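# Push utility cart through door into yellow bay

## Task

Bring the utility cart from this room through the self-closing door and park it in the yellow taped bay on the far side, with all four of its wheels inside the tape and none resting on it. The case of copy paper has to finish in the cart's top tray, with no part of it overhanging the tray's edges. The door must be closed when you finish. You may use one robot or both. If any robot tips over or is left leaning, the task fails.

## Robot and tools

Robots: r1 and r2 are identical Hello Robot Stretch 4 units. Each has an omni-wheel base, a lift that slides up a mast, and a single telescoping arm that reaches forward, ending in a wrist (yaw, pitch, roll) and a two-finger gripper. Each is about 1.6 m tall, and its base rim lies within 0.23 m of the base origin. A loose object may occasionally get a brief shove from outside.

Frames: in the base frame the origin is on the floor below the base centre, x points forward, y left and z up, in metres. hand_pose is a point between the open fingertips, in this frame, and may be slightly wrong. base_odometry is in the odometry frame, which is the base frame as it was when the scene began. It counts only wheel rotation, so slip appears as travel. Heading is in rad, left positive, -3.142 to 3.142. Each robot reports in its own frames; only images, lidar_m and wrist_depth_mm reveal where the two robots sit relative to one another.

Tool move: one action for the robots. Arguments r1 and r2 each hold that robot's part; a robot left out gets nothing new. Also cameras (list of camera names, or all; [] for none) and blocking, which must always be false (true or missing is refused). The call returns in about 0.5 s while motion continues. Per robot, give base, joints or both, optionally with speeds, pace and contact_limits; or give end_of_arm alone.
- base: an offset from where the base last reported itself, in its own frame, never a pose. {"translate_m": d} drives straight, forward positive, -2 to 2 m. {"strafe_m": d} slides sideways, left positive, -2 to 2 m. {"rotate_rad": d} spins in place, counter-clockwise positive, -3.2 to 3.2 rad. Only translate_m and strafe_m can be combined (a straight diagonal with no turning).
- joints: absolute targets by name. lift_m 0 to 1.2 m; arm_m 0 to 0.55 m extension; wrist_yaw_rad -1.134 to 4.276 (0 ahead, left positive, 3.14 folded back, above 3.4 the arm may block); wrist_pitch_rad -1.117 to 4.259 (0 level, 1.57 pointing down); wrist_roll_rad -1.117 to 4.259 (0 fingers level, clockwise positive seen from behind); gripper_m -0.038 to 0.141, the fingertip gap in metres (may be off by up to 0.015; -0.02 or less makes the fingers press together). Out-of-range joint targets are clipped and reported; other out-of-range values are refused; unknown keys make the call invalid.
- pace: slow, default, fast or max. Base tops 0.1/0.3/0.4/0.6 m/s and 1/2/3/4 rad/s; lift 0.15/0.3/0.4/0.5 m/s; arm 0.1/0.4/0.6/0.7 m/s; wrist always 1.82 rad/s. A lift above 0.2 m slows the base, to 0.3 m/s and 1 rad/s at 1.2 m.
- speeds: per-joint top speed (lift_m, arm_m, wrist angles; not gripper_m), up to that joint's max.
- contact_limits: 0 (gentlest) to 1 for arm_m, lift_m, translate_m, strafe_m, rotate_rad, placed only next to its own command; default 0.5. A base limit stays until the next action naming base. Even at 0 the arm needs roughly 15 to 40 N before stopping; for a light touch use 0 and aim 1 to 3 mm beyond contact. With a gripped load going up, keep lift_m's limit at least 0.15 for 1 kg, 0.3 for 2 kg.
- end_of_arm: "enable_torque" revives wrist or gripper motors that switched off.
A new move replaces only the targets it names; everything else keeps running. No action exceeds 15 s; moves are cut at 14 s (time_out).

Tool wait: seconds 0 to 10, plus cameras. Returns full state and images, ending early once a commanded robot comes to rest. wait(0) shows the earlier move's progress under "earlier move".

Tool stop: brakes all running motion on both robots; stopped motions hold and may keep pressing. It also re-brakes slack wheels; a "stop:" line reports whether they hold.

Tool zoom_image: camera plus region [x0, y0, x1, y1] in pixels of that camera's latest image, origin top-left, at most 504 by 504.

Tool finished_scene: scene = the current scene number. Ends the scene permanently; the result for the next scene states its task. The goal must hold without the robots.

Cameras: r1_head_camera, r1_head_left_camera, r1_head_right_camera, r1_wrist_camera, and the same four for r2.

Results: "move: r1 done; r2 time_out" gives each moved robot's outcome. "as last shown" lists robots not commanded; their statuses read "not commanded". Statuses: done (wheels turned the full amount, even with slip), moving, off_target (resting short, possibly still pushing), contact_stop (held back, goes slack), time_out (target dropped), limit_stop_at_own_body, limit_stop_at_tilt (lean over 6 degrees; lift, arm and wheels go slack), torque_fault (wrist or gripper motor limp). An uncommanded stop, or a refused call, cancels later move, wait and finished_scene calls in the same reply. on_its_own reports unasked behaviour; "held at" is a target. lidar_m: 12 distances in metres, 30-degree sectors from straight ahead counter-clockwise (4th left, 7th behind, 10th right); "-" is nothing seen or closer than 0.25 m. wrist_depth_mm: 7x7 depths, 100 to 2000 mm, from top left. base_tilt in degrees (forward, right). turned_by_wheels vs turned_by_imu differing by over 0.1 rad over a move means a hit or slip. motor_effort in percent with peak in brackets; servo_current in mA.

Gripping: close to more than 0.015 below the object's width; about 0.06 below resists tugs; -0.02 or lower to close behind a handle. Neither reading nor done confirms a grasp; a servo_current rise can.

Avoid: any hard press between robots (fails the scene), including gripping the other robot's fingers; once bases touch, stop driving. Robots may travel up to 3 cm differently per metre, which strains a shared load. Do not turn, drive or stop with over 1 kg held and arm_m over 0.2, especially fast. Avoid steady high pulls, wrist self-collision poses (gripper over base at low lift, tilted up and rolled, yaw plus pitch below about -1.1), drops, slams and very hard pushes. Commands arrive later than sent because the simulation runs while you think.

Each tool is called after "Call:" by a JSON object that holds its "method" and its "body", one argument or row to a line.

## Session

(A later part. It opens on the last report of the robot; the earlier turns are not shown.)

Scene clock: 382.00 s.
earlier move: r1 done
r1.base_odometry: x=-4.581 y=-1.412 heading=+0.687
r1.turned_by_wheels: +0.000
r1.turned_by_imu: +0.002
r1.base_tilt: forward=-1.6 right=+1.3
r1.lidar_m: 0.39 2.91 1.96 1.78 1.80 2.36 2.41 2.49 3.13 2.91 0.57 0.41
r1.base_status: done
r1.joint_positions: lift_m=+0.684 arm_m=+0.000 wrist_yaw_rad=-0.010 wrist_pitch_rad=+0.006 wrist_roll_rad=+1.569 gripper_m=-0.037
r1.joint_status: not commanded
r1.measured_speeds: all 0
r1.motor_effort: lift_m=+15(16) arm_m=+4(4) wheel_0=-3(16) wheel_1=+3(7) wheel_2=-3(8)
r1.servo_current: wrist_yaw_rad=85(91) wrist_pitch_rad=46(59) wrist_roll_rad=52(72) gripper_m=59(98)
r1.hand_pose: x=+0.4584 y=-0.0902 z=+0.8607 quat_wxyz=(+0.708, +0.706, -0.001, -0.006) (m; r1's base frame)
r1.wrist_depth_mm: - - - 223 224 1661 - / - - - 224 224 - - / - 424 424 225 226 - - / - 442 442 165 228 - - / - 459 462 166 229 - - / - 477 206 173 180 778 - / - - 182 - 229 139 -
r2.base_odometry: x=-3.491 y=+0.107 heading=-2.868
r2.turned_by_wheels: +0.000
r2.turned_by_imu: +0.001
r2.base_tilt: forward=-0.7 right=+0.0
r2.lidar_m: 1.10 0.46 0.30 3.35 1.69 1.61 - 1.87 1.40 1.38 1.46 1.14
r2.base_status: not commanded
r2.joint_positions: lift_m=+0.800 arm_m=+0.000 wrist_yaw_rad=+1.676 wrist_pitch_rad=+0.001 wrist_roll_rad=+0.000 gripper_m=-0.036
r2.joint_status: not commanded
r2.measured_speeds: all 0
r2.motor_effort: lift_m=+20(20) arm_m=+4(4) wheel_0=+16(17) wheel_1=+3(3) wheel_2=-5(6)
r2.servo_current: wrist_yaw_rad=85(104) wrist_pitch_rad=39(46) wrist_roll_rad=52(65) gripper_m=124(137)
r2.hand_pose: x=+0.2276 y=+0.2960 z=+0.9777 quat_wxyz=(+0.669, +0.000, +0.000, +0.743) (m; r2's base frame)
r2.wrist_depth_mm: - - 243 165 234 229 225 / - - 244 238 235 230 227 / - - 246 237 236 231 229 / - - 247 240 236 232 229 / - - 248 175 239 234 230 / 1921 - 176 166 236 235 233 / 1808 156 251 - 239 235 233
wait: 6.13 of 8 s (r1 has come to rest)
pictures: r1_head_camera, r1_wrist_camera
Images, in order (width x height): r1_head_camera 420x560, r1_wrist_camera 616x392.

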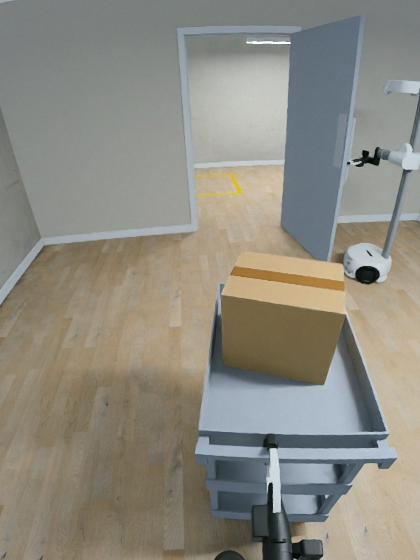

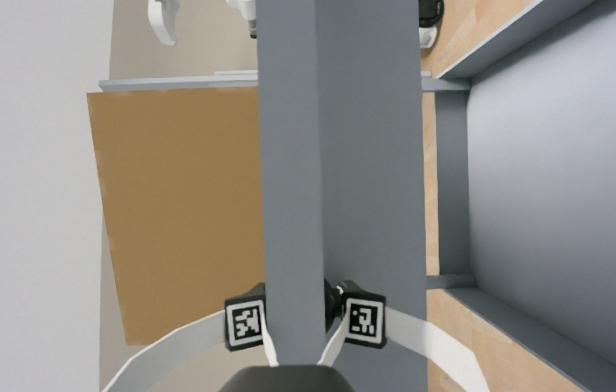

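Call:
{"method": "move", "body": {
  "blocking": false,
  "r1": {"joints":{"gripper_m":0.1}},
  "cameras": []
}}

Call:
{"method": "wait", "body": {
  "seconds": 2,
  "cameras": []
}}

Call:
{"method": "move", "body": {
  "blocking": false,
  "r1": {"base":{"translate_m":-0.08}},
  "cameras": []
}}

Call:
{"method": "wait", "body": {
  "seconds": 2,
  "cameras": []
}}

Call:
{"method": "move", "body": {
  "blocking": false,
  "r1": {"base":{"strafe_m":-0.09}},
  "cameras": []
}}

Call:
{"method": "wait", "body": {
  "seconds": 2,
  "cameras": []
}}

Call:
{"method": "move", "body": {
  "blocking": false,
  "r1": {"base":{"translate_m":0.085},"pace":"slow","contact_limits":{"translate_m":0.2}},
  "cameras": []
}}

Call:
{"method": "wait", "body": {
  "seconds": 2.5,
  "cameras": ["r1_head_camera","r1_wrist_camera"]
}}

Call:
{"method": "move", "body": {
  "blocking": false,
  "r1": {"joints":{"gripper_m":-0.038}},
  "cameras": []
}}

Call:
{"method": "wait", "body": {
  "seconds": 3,
  "cameras": ["r1_head_camera","r1_wrist_camera"]
}}

Scene clock: 398.37 s.
move: r1 moving
r1.base_odometry: x=-4.581 y=-1.412 heading=+0.687
r1.turned_by_wheels: +0.000
r1.turned_by_imu: +0.000
r1.base_tilt: forward=-1.7 right=+1.2
r1.lidar_m: 0.37 2.90 1.94 1.79 1.78 2.37 2.42 2.49 3.14 2.91 2.96 0.42
r1.base_status: not commanded
r1.joint_positions: lift_m=+0.684 arm_m=+0.000 wrist_yaw_rad=-0.010 wrist_pitch_rad=+0.006 wrist_roll_rad=+1.569 gripper_m=-0.012
r1.joint_status: gripper_m moving
r1.measured_speeds: translate_m=-0.001 strafe_m=+0.001 rotate_rad=+0.001 lift_m=+0.000 arm_m=+0.000 wrist_yaw_rad=+0.000 wrist_pitch_rad=+0.000 wrist_roll_rad=+0.000
r1.motor_effort: lift_m=+15(16) arm_m=+4(4) wheel_0=-2(3) wheel_1=+3(3) wheel_2=-3(3)
r1.servo_current: wrist_yaw_rad=52(85) wrist_pitch_rad=46(52) wrist_roll_rad=52(52) gripper_m=78(78)
r1.hand_pose: x=+0.4584 y=-0.0902 z=+0.8607 quat_wxyz=(+0.708, +0.706, -0.001, -0.006) (m; r1's base frame)
r1.wrist_depth_mm: - - - 225 227 1661 - / - - - 166 228 - - / - 427 430 227 228 - - / - 442 445 168 229 - - / - 459 459 168 230 - - / - 480 211 169 184 820 - / - - 180 138 231 1464 -
r2: as last shown
r2.turned_by_imu: +0.000
r2.lidar_m: 1.09 0.47 0.31 3.36 1.67 1.64 - 1.87 1.44 1.37 1.48 1.13
r2.servo_current: wrist_yaw_rad=91(98) wrist_pitch_rad=33(39) wrist_roll_rad=39(59) gripper_m=124(137)
r2.wrist_depth_mm: - - 243 165 233 228 226 / - - 245 237 234 229 226 / - - 246 237 236 232 228 / - - 247 239 237 232 229 / - - 249 176 239 233 230 / 1921 - 177 166 236 236 232 / 1863 156 252 - 239 235 233
pictures: none
No camera images: "cameras" was empty.

Scene clock: 399.90 s.
earlier move: r1 done
r1.base_odometry: x=-4.581 y=-1.412 heading=+0.687
r1.turned_by_wheels: +0.000
r1.turned_by_imu: +0.000
r1.base_tilt: forward=-1.6 right=+1.3
r1.lidar_m: 0.40 2.89 1.96 1.78 1.80 2.35 2.41 2.48 3.14 2.95 2.97 0.42
r1.base_status: not commanded
r1.joint_positions: lift_m=+0.684 arm_m=+0.000 wrist_yaw_rad=-0.008 wrist_pitch_rad=+0.006 wrist_roll_rad=+1.569 gripper_m=+0.100
r1.joint_status: all done
r1.measured_speeds: all 0
r1.motor_effort: lift_m=+16(16) arm_m=+4(4) wheel_0=+1(3) wheel_1=+3(4) wheel_2=-4(6)
r1.servo_current: wrist_yaw_rad=65(85) wrist_pitch_rad=46(59) wrist_roll_rad=46(65) gripper_m=46(111)
r1.hand_pose: x=+0.4585 y=-0.0897 z=+0.8607 quat_wxyz=(+0.708, +0.706, -0.001, -0.005) (m; r1's base frame)
r1.wrist_depth_mm: - - - 229 229 1708 - / - - - 230 231 - - / - 430 436 171 233 - - / - 455 452 173 235 - - / - 469 466 174 236 - - / - 492 477 178 235 1808 - / - - 182 147 237 1537 1308
r2.base_odometry: x=-3.491 y=+0.107 heading=-2.868
r2.turned_by_wheels: +0.000
r2.turned_by_imu: +0.000
r2.base_tilt: forward=-0.7 right=+0.0
r2.lidar_m: 1.11 0.48 0.31 3.36 1.69 1.63 - 1.83 1.42 1.39 1.47 1.14
r2.base_status: not commanded
r2.joint_positions: lift_m=+0.800 arm_m=+0.000 wrist_yaw_rad=+1.676 wrist_pitch_rad=+0.001 wrist_roll_rad=+0.000 gripper_m=-0.036
r2.joint_status: not commanded
r2.measured_speeds: all 0
r2.motor_effort: lift_m=+20(20) arm_m=+4(4) wheel_0=+16(17) wheel_1=+3(3) wheel_2=-5(6)
r2.servo_current: wrist_yaw_rad=104(104) wrist_pitch_rad=46(46) wrist_roll_rad=52(59) gripper_m=124(137)
r2.hand_pose: x=+0.2276 y=+0.2960 z=+0.9777 quat_wxyz=(+0.669, +0.000, +0.000, +0.743) (m; r2's base frame)
r2.wrist_depth_mm: - - 243 165 234 229 225 / - - 244 237 235 229 226 / - - 245 237 236 231 228 / - - 247 239 237 233 229 / - - 248 176 239 233 230 / 1863 - 177 166 237 234 232 / 1921 156 252 - 240 234 233
wait: 1.53 of 2 s (r1 has come to rest)
pictures: none
No camera images: "cameras" was empty.

Scene clock: 400.40 s.
move: r1 moving
r1.base_odometry: x=-4.605 y=-1.432 heading=+0.687
r1.turned_by_wheels: +0.000
r1.turned_by_imu: +0.000
r1.base_tilt: forward=-1.6 right=+1.3
r1.lidar_m: 0.41 2.87 1.93 1.77 1.80 2.33 2.40 2.45 3.13 2.94 2.97 0.45
r1.base_status: translate_m moving
r1.joint_positions: lift_m=+0.684 arm_m=+0.000 wrist_yaw_rad=-0.003 wrist_pitch_rad=+0.003 wrist_roll_rad=+1.569 gripper_m=+0.100
r1.joint_status: not commanded
r1.measured_speeds: translate_m=-0.123 strafe_m=+0.001 rotate_rad=+0.003 lift_m=+0.000 arm_m=+0.000 wrist_yaw_rad=+0.000 wrist_pitch_rad=+0.000 wrist_roll_rad=+0.000
r1.motor_effort: lift_m=+16(16) arm_m=+4(4) wheel_0=-7(8) wheel_1=-3(7) wheel_2=+9(9)
r1.servo_current: wrist_yaw_rad=46(65) wrist_pitch_rad=46(52) wrist_roll_rad=46(52) gripper_m=33(46)
r1.hand_pose: x=+0.4590 y=-0.0882 z=+0.8617 quat_wxyz=(+0.708, +0.706, +0.000, -0.002) (m; r1's base frame)
r1.wrist_depth_mm: - - - 243 246 1863 - / - - 442 246 247 - - / - 459 459 248 251 - - / - 484 477 251 253 - - / - - 500 254 256 - - / - - 215 257 196 661 - / - - - 145 262 1708 1281
r2: as last shown
r2.base_tilt: forward=-0.7 right=+0.1
r2.lidar_m: 1.09 0.42 0.30 3.37 1.68 1.62 - 1.87 1.40 1.38 1.45 1.12
r2.servo_current: wrist_yaw_rad=85(104) wrist_pitch_rad=39(46) wrist_roll_rad=52(59) gripper_m=124(137)
r2.wrist_depth_mm: - - 243 165 234 229 226 / - - 245 236 235 229 226 / - - 246 237 236 230 228 / - - 247 239 237 232 229 / - - 248 175 239 234 230 / 1863 - 177 166 237 235 232 / 1921 156 251 - 238 235 233
pictures: none
No camera images: "cameras" was empty.

Scene clock: 401.33 s.
earlier move: r1 done
r1.base_odometry: x=-4.643 y=-1.462 heading=+0.687
r1.turned_by_wheels: +0.000
r1.turned_by_imu: +0.000
r1.base_tilt: forward=-1.6 right=+1.3
r1.lidar_m: 0.47 2.87 1.93 1.77 1.80 2.33 2.35 2.39 3.04 2.92 2.98 0.47
r1.base_status: done
r1.joint_positions: lift_m=+0.684 arm_m=+0.000 wrist_yaw_rad=-0.002 wrist_pitch_rad=+0.003 wrist_roll_rad=+1.569 gripper_m=+0.100
r1.joint_status: not commanded
r1.measured_speeds: all 0
r1.motor_effort: lift_m=+16(16) arm_m=+4(4) wheel_0=-2(8) wheel_1=+0(7) wheel_2=+1(9)
r1.servo_current: wrist_yaw_rad=39(72) wrist_pitch_rad=39(52) wrist_roll_rad=33(59) gripper_m=46(46)
r1.hand_pose: x=+0.4591 y=-0.0881 z=+0.8617 quat_wxyz=(+0.708, +0.706, +0.000, -0.002) (m; r1's base frame)
r1.wrist_depth_mm: - - - - 298 1808 - / - - - 241 301 - - / - 517 504 244 304 - - / - - 525 247 307 - - / - - 554 249 310 - - / - - 215 574 193 661 - / - - - 144 319 1756 1308
r2.base_odometry: x=-3.491 y=+0.107 heading=-2.868
r2.turned_by_wheels: +0.000
r2.turned_by_imu: +0.000
r2.base_tilt: forward=-0.7 right=+0.0
r2.lidar_m: 1.09 0.46 0.30 3.37 1.67 1.65 - 1.84 1.42 1.38 1.48 1.14
r2.base_status: not commanded
r2.joint_positions: lift_m=+0.800 arm_m=+0.000 wrist_yaw_rad=+1.676 wrist_pitch_rad=+0.001 wrist_roll_rad=+0.000 gripper_m=-0.036
r2.joint_status: not commanded
r2.measured_speeds: all 0
r2.motor_effort: lift_m=+20(20) arm_m=+4(4) wheel_0=+16(17) wheel_1=+3(3) wheel_2=-6(6)
r2.servo_current: wrist_yaw_rad=98(104) wrist_pitch_rad=39(46) wrist_roll_rad=39(59) gripper_m=130(137)
r2.hand_pose: x=+0.2276 y=+0.2960 z=+0.9777 quat_wxyz=(+0.669, +0.000, +0.000, +0.743) (m; r2's base frame)
r2.wrist_depth_mm: - - 242 165 233 229 226 / - - 245 237 234 229 227 / - - 246 238 236 230 227 / - - 247 239 237 233 229 / - - 247 176 239 234 229 / 1863 - 177 166 236 235 232 / 1921 156 252 - 239 234 233
wait: 0.93 of 2 s (r1 has come to rest)
pictures: none
No camera images: "cameras" was empty.

Scene clock: 401.83 s.
move: r1 moving
r1.base_odometry: x=-4.620 y=-1.490 heading=+0.687
r1.turned_by_wheels: +0.000
r1.turned_by_imu: +0.000
r1.base_tilt: forward=-1.6 right=+1.2
r1.lidar_m: 0.47 2.92 1.97 1.81 1.81 2.38 2.35 2.40 3.04 2.90 2.93 0.49
r1.base_status: strafe_m moving
r1.joint_positions: lift_m=+0.684 arm_m=+0.000 wrist_yaw_rad=-0.002 wrist_pitch_rad=+0.003 wrist_roll_rad=+1.569 gripper_m=+0.100
r1.joint_status: not commanded
r1.measured_speeds: translate_m=+0.000 strafe_m=-0.140 rotate_rad=+0.002 lift_m=+0.000 arm_m=+0.000 wrist_yaw_rad=+0.000 wrist_pitch_rad=+0.000 wrist_roll_rad=+0.000
r1.motor_effort: lift_m=+16(16) arm_m=+4(4) wheel_0=+9(11) wheel_1=-10(10) wheel_2=+0(1)
r1.servo_current: wrist_yaw_rad=59(59) wrist_pitch_rad=39(52) wrist_roll_rad=39(59) gripper_m=46(46)
r1.hand_pose: x=+0.4591 y=-0.0881 z=+0.8617 quat_wxyz=(+0.708, +0.706, +0.000, -0.002) (m; r1's base frame)
r1.wrist_depth_mm: - - - - - 1863 - / - - - 237 296 - - / - 500 496 240 300 - - / - - 521 242 301 - - / - - 539 535 307 - - / - - 554 249 192 - - / - - - 144 315 1808 -
r2: as last shown
r2.lidar_m: 1.09 0.46 0.31 3.37 1.67 1.63 - 1.86 1.42 1.39 1.47 1.13
r2.motor_effort: lift_m=+20(20) arm_m=+4(4) wheel_0=+16(17) wheel_1=+3(3) wheel_2=-5(6)
r2.servo_current: wrist_yaw_rad=85(98) wrist_pitch_rad=39(46) wrist_roll_rad=39(59) gripper_m=124(130)
r2.wrist_depth_mm: - - 243 165 234 229 226 / - - 244 236 235 229 226 / - - 245 238 236 232 227 / - - 247 240 237 233 229 / - - 248 175 238 234 229 / 1863 - 177 166 236 235 231 / 1921 156 252 - 240 234 234
pictures: none
No camera images: "cameras" was empty.

Scene clock: 402.73 s.
earlier move: r1 done
r1.base_odometry: x=-4.586 y=-1.532 heading=+0.687
r1.turned_by_wheels: +0.000
r1.turned_by_imu: +0.000
r1.base_tilt: forward=-1.6 right=+1.3
r1.lidar_m: 0.46 0.50 2.03 1.85 1.86 2.46 2.29 2.38 3.06 2.85 2.89 0.50
r1.base_status: done
r1.joint_positions: lift_m=+0.684 arm_m=+0.000 wrist_yaw_rad=-0.002 wrist_pitch_rad=+0.003 wrist_roll_rad=+1.569 gripper_m=+0.100
r1.joint_status: not commanded
r1.measured_speeds: all 0
r1.motor_effort: lift_m=+16(16) arm_m=+4(4) wheel_0=+2(11) wheel_1=+0(10) wheel_2=+0(2)
r1.servo_current: wrist_yaw_rad=52(65) wrist_pitch_rad=33(52) wrist_roll_rad=65(65) gripper_m=46(52)
r1.hand_pose: x=+0.4591 y=-0.0881 z=+0.8617 quat_wxyz=(+0.708, +0.706, +0.000, -0.002) (m; r1's base frame)
r1.wrist_depth_mm: - - - - 298 298 298 / - - - - 296 1708 - / - - 683 237 297 - - / - 508 500 239 301 - - / - - 521 517 303 - - / - - 539 244 193 - - / - - 574 144 310 1808 -
r2.base_odometry: x=-3.491 y=+0.107 heading=-2.868
r2.turned_by_wheels: +0.000
r2.turned_by_imu: +0.000
r2.base_tilt: forward=-0.7 right=+0.1
r2.lidar_m: 1.10 0.44 0.27 3.36 1.68 1.63 - 1.87 1.42 1.38 1.48 1.13
r2.base_status: not commanded
r2.joint_positions: lift_m=+0.800 arm_m=+0.000 wrist_yaw_rad=+1.676 wrist_pitch_rad=+0.001 wrist_roll_rad=+0.000 gripper_m=-0.036
r2.joint_status: not commanded
r2.measured_speeds: all 0
r2.motor_effort: lift_m=+20(20) arm_m=+4(4) wheel_0=+16(17) wheel_1=+2(3) wheel_2=-5(6)
r2.servo_current: wrist_yaw_rad=91(104) wrist_pitch_rad=39(46) wrist_roll_rad=46(59) gripper_m=130(130)
r2.hand_pose: x=+0.2276 y=+0.2960 z=+0.9777 quat_wxyz=(+0.669, +0.000, +0.000, +0.743) (m; r2's base frame)
r2.wrist_depth_mm: - - 243 165 234 229 225 / - - 244 236 234 229 227 / - - 246 238 236 231 228 / - - 246 240 236 232 229 / - - 247 175 238 234 229 / 1921 - 177 166 237 235 232 / 1921 155 252 - 239 235 232
wait: 0.90 of 2 s (r1 has come to rest)
pictures: none
No camera images: "cameras" was empty.

Scene clock: 403.23 s.
move: r1 moving
r1.base_odometry: x=-4.576 y=-1.524 heading=+0.688
r1.turned_by_wheels: +0.000
r1.turned_by_imu: +0.000
r1.base_tilt: forward=-1.6 right=+1.3
r1.lidar_m: 0.45 0.49 2.02 1.84 1.87 2.43 2.33 2.40 3.06 2.85 2.86 0.48
r1.base_status: translate_m moving
r1.joint_positions: lift_m=+0.684 arm_m=+0.000 wrist_yaw_rad=-0.002 wrist_pitch_rad=+0.003 wrist_roll_rad=+1.569 gripper_m=+0.100
r1.joint_status: not commanded
r1.measured_speeds: translate_m=+0.050 strafe_m=+0.000 rotate_rad=+0.001 lift_m=+0.000 arm_m=+0.000 wrist_yaw_rad=+0.000 wrist_pitch_rad=+0.000 wrist_roll_rad=+0.000
r1.motor_effort: lift_m=+16(16) arm_m=+4(4) wheel_0=+4(6) wheel_1=+3(5) wheel_2=-5(7)
r1.servo_current: wrist_yaw_rad=33(59) wrist_pitch_rad=46(46) wrist_roll_rad=46(65) gripper_m=46(46)
r1.contact_limits: translate_m 0.2
r1.hand_pose: x=+0.4591 y=-0.0881 z=+0.8617 quat_wxyz=(+0.708, +0.706, +0.000, -0.002) (m; r1's base frame)
r1.wrist_depth_mm: - - - - 286 290 293 / - - - - 285 1708 - / - - 661 225 286 - - / - 496 488 229 291 - - / - - 512 232 293 - - / - - 525 233 193 - - / - - 564 144 300 1808 -
r2: as last shown
r2.lidar_m: 1.09 0.48 0.30 3.37 1.68 1.61 - 1.86 1.43 1.39 1.48 1.14
r2.motor_effort: lift_m=+20(20) arm_m=+4(4) wheel_0=+16(16) wheel_1=+3(3) wheel_2=-5(6)
r2.servo_current: wrist_yaw_rad=85(98) wrist_pitch_rad=39(46) wrist_roll_rad=52(52) gripper_m=130(130)
r2.wrist_depth_mm: - - 243 165 234 229 225 / - - 245 236 234 230 227 / - - 246 238 236 231 228 / - - 247 240 237 232 229 / - - 249 175 238 234 230 / 1921 - 177 166 236 235 231 / 1921 156 251 - 239 234 233
pictures: none
No camera images: "cameras" was empty.

Scene clock: 404.87 s.
earlier move: r1 done
r1.base_odometry: x=-4.520 y=-1.478 heading=+0.687
r1.turned_by_wheels: +0.000
r1.turned_by_imu: +0.000
r1.base_tilt: forward=-1.6 right=+1.3
r1.lidar_m: 0.39 0.42 2.04 1.86 1.88 2.48 2.42 2.46 3.08 2.83 2.87 0.42
r1.base_status: done
r1.joint_positions: lift_m=+0.684 arm_m=+0.000 wrist_yaw_rad=-0.002 wrist_pitch_rad=+0.003 wrist_roll_rad=+1.569 gripper_m=+0.100
r1.joint_status: not commanded
r1.measured_speeds: all 0
r1.motor_effort: lift_m=+16(16) arm_m=+4(4) wheel_0=+5(9) wheel_1=+3(7) wheel_2=-7(9)
r1.servo_current: wrist_yaw_rad=59(65) wrist_pitch_rad=39(52) wrist_roll_rad=72(72) gripper_m=39(52)
r1.contact_limits: translate_m 0.2
r1.hand_pose: x=+0.4591 y=-0.0881 z=+0.8617 quat_wxyz=(+0.708, +0.707, +0.000, -0.002) (m; r1's base frame)
r1.wrist_depth_mm: - - - - 236 1499 1138 / - - - - 238 1756 - / - - - 237 237 - - / - 439 439 237 238 - - / - 455 452 179 238 - - / - 473 466 179 209 - - / - 488 488 142 241 640 -
r2.base_odometry: x=-3.491 y=+0.107 heading=-2.868
r2.turned_by_wheels: +0.000
r2.turned_by_imu: +0.000
r2.base_tilt: forward=-0.7 right=+0.0
r2.lidar_m: 1.09 0.46 0.30 3.36 1.66 1.61 - 1.84 1.38 1.39 1.48 1.11
r2.base_status: not commanded
r2.joint_positions: lift_m=+0.800 arm_m=+0.000 wrist_yaw_rad=+1.676 wrist_pitch_rad=+0.001 wrist_roll_rad=+0.000 gripper_m=-0.036
r2.joint_status: not commanded
r2.measured_speeds: all 0
r2.motor_effort: lift_m=+20(20) arm_m=+4(4) wheel_0=+17(17) wheel_1=+3(3) wheel_2=-5(6)
r2.servo_current: wrist_yaw_rad=98(104) wrist_pitch_rad=39(46) wrist_roll_rad=46(59) gripper_m=124(130)
r2.hand_pose: x=+0.2276 y=+0.2960 z=+0.9777 quat_wxyz=(+0.669, +0.000, +0.000, +0.743) (m; r2's base frame)
r2.wrist_depth_mm: - - 241 165 234 229 225 / - - 243 236 236 229 227 / - - 246 238 236 231 227 / - - 246 240 236 232 229 / - - 248 176 239 234 229 / 1808 - 177 166 237 235 232 / 1921 156 251 - 239 235 234
wait: 1.63 of 2.5 s (r1 has come to rest)
pictures: r1_head_camera, r1_wrist_camera
Images, in order (width x height): r1_head_camera 420x560, r1_wrist_camera 616x392.

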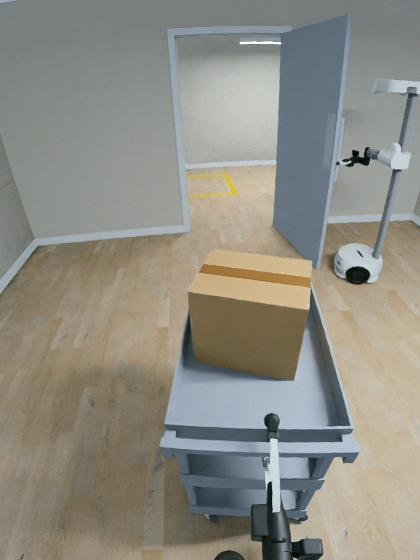

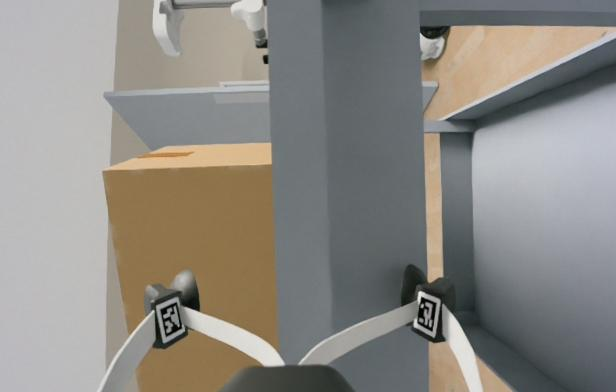

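Scene clock: 405.37 s.
move: r1 moving
r1.base_odometry: x=-4.520 y=-1.478 heading=+0.687
r1.turned_by_wheels: +0.000
r1.turned_by_imu: +0.000
r1.base_tilt: forward=-1.6 right=+1.3
r1.lidar_m: 0.41 0.43 2.06 1.86 1.89 2.44 2.40 2.46 3.05 2.84 2.89 0.42
r1.base_status: not commanded
r1.joint_positions: lift_m=+0.684 arm_m=+0.000 wrist_yaw_rad=-0.002 wrist_pitch_rad=+0.004 wrist_roll_rad=+1.569 gripper_m=+0.084
r1.joint_status: gripper_m moving
r1.measured_speeds: translate_m=+0.000 strafe_m=+0.000 rotate_rad=+0.000 lift_m=+0.000 arm_m=+0.000 wrist_yaw_rad=+0.000 wrist_pitch_rad=+0.018 wrist_roll_rad=+0.000
r1.motor_effort: lift_m=+16(16) arm_m=+4(4) wheel_0=+5(5) wheel_1=+3(3) wheel_2=-7(7)
r1.servo_current: wrist_yaw_rad=65(65) wrist_pitch_rad=52(52) wrist_roll_rad=52(52) gripper_m=98(104)
r1.contact_limits: translate_m 0.2
r1.hand_pose: x=+0.4591 y=-0.0881 z=+0.8613 quat_wxyz=(+0.708, +0.707, +0.001, -0.002) (m; r1's base frame)
r1.wrist_depth_mm: - - - 236 238 1576 1182 / - - - 236 238 1708 - / - - - 237 237 - - / - 433 433 178 239 - - / - 452 452 178 240 - - / - 466 214 179 198 - - / - 488 488 139 241 146 -
r2: as last shown
r2.lidar_m: 1.11 0.44 0.30 3.34 1.62 1.58 - 1.85 1.43 1.37 1.49 1.14
r2.motor_effort: lift_m=+20(20) arm_m=+4(4) wheel_0=+16(17) wheel_1=+3(3) wheel_2=-5(6)
r2.servo_current: wrist_yaw_rad=104(104) wrist_pitch_rad=46(46) wrist_roll_rad=46(52) gripper_m=124(137)
r2.wrist_depth_mm: - - 243 165 233 229 225 / - - 244 236 235 229 227 / - - 246 238 236 231 228 / - - 247 239 237 232 229 / - - 248 176 238 234 230 / 1808 - 177 166 237 235 231 / 1921 156 251 - 239 234 232
pictures: none
No camera images: "cameras" was empty.

Scene clock: 406.90 s.
earlier move: r1 done
r1.base_odometry: x=-4.520 y=-1.478 heading=+0.687
r1.turned_by_wheels: +0.000
r1.turned_by_imu: +0.000
r1.base_tilt: forward=-1.5 right=+1.3
r1.lidar_m: 0.40 0.42 2.02 1.87 1.89 2.48 2.41 2.49 3.07 2.85 2.87 0.41
r1.base_status: not commanded
r1.joint_positions: lift_m=+0.684 arm_m=+0.000 wrist_yaw_rad=-0.002 wrist_pitch_rad=+0.010 wrist_roll_rad=+1.569 gripper_m=-0.037
r1.joint_status: all done
r1.measured_speeds: all 0
r1.motor_effort: lift_m=+16(16) arm_m=-4(4) wheel_0=+1(5) wheel_1=+1(3) wheel_2=+0(7)
r1.servo_current: wrist_yaw_rad=52(72) wrist_pitch_rad=59(65) wrist_roll_rad=33(72) gripper_m=98(221)
r1.contact_limits: translate_m 0.2
r1.hand_pose: x=+0.4591 y=-0.0881 z=+0.8594 quat_wxyz=(+0.708, +0.707, +0.003, -0.005) (m; r1's base frame)
r1.wrist_depth_mm: - - - - 228 1618 1205 / - - - - 228 1661 - / - - 554 169 229 - - / - 427 433 170 231 - - / - 449 449 171 233 - - / - 466 185 195 181 - - / - 150 488 172 236 135 -
r2.base_odometry: x=-3.491 y=+0.107 heading=-2.868
r2.turned_by_wheels: +0.000
r2.turned_by_imu: +0.000
r2.base_tilt: forward=-0.7 right=+0.0
r2.lidar_m: 1.08 0.48 0.31 3.34 1.65 1.63 - 1.84 1.41 1.36 1.46 1.12
r2.base_status: not commanded
r2.joint_positions: lift_m=+0.800 arm_m=+0.000 wrist_yaw_rad=+1.676 wrist_pitch_rad=+0.001 wrist_roll_rad=+0.000 gripper_m=-0.036
r2.joint_status: not commanded
r2.measured_speeds: all 0
r2.motor_effort: lift_m=+20(20) arm_m=+4(4) wheel_0=+16(17) wheel_1=+3(3) wheel_2=-5(6)
r2.servo_current: wrist_yaw_rad=98(104) wrist_pitch_rad=39(46) wrist_roll_rad=52(59) gripper_m=130(137)
r2.hand_pose: x=+0.2276 y=+0.2960 z=+0.9777 quat_wxyz=(+0.669, +0.000, +0.000, +0.743) (m; r2's base frame)
r2.wrist_depth_mm: - - 243 165 234 229 225 / - - 244 236 235 230 227 / - - 246 237 236 231 228 / - - 246 239 236 232 229 / - - 248 176 239 234 229 / 1808 - 177 166 236 235 231 / 1863 156 252 - 239 235 232
wait: 1.53 of 3 s (r1 has come to rest)
pictures: r1_head_camera, r1_wrist_camera
Images, in order (width x height): r1_head_camera 420x560, r1_wrist_camera 616x392.

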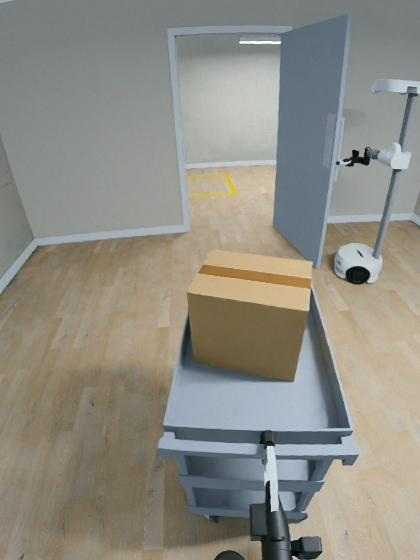

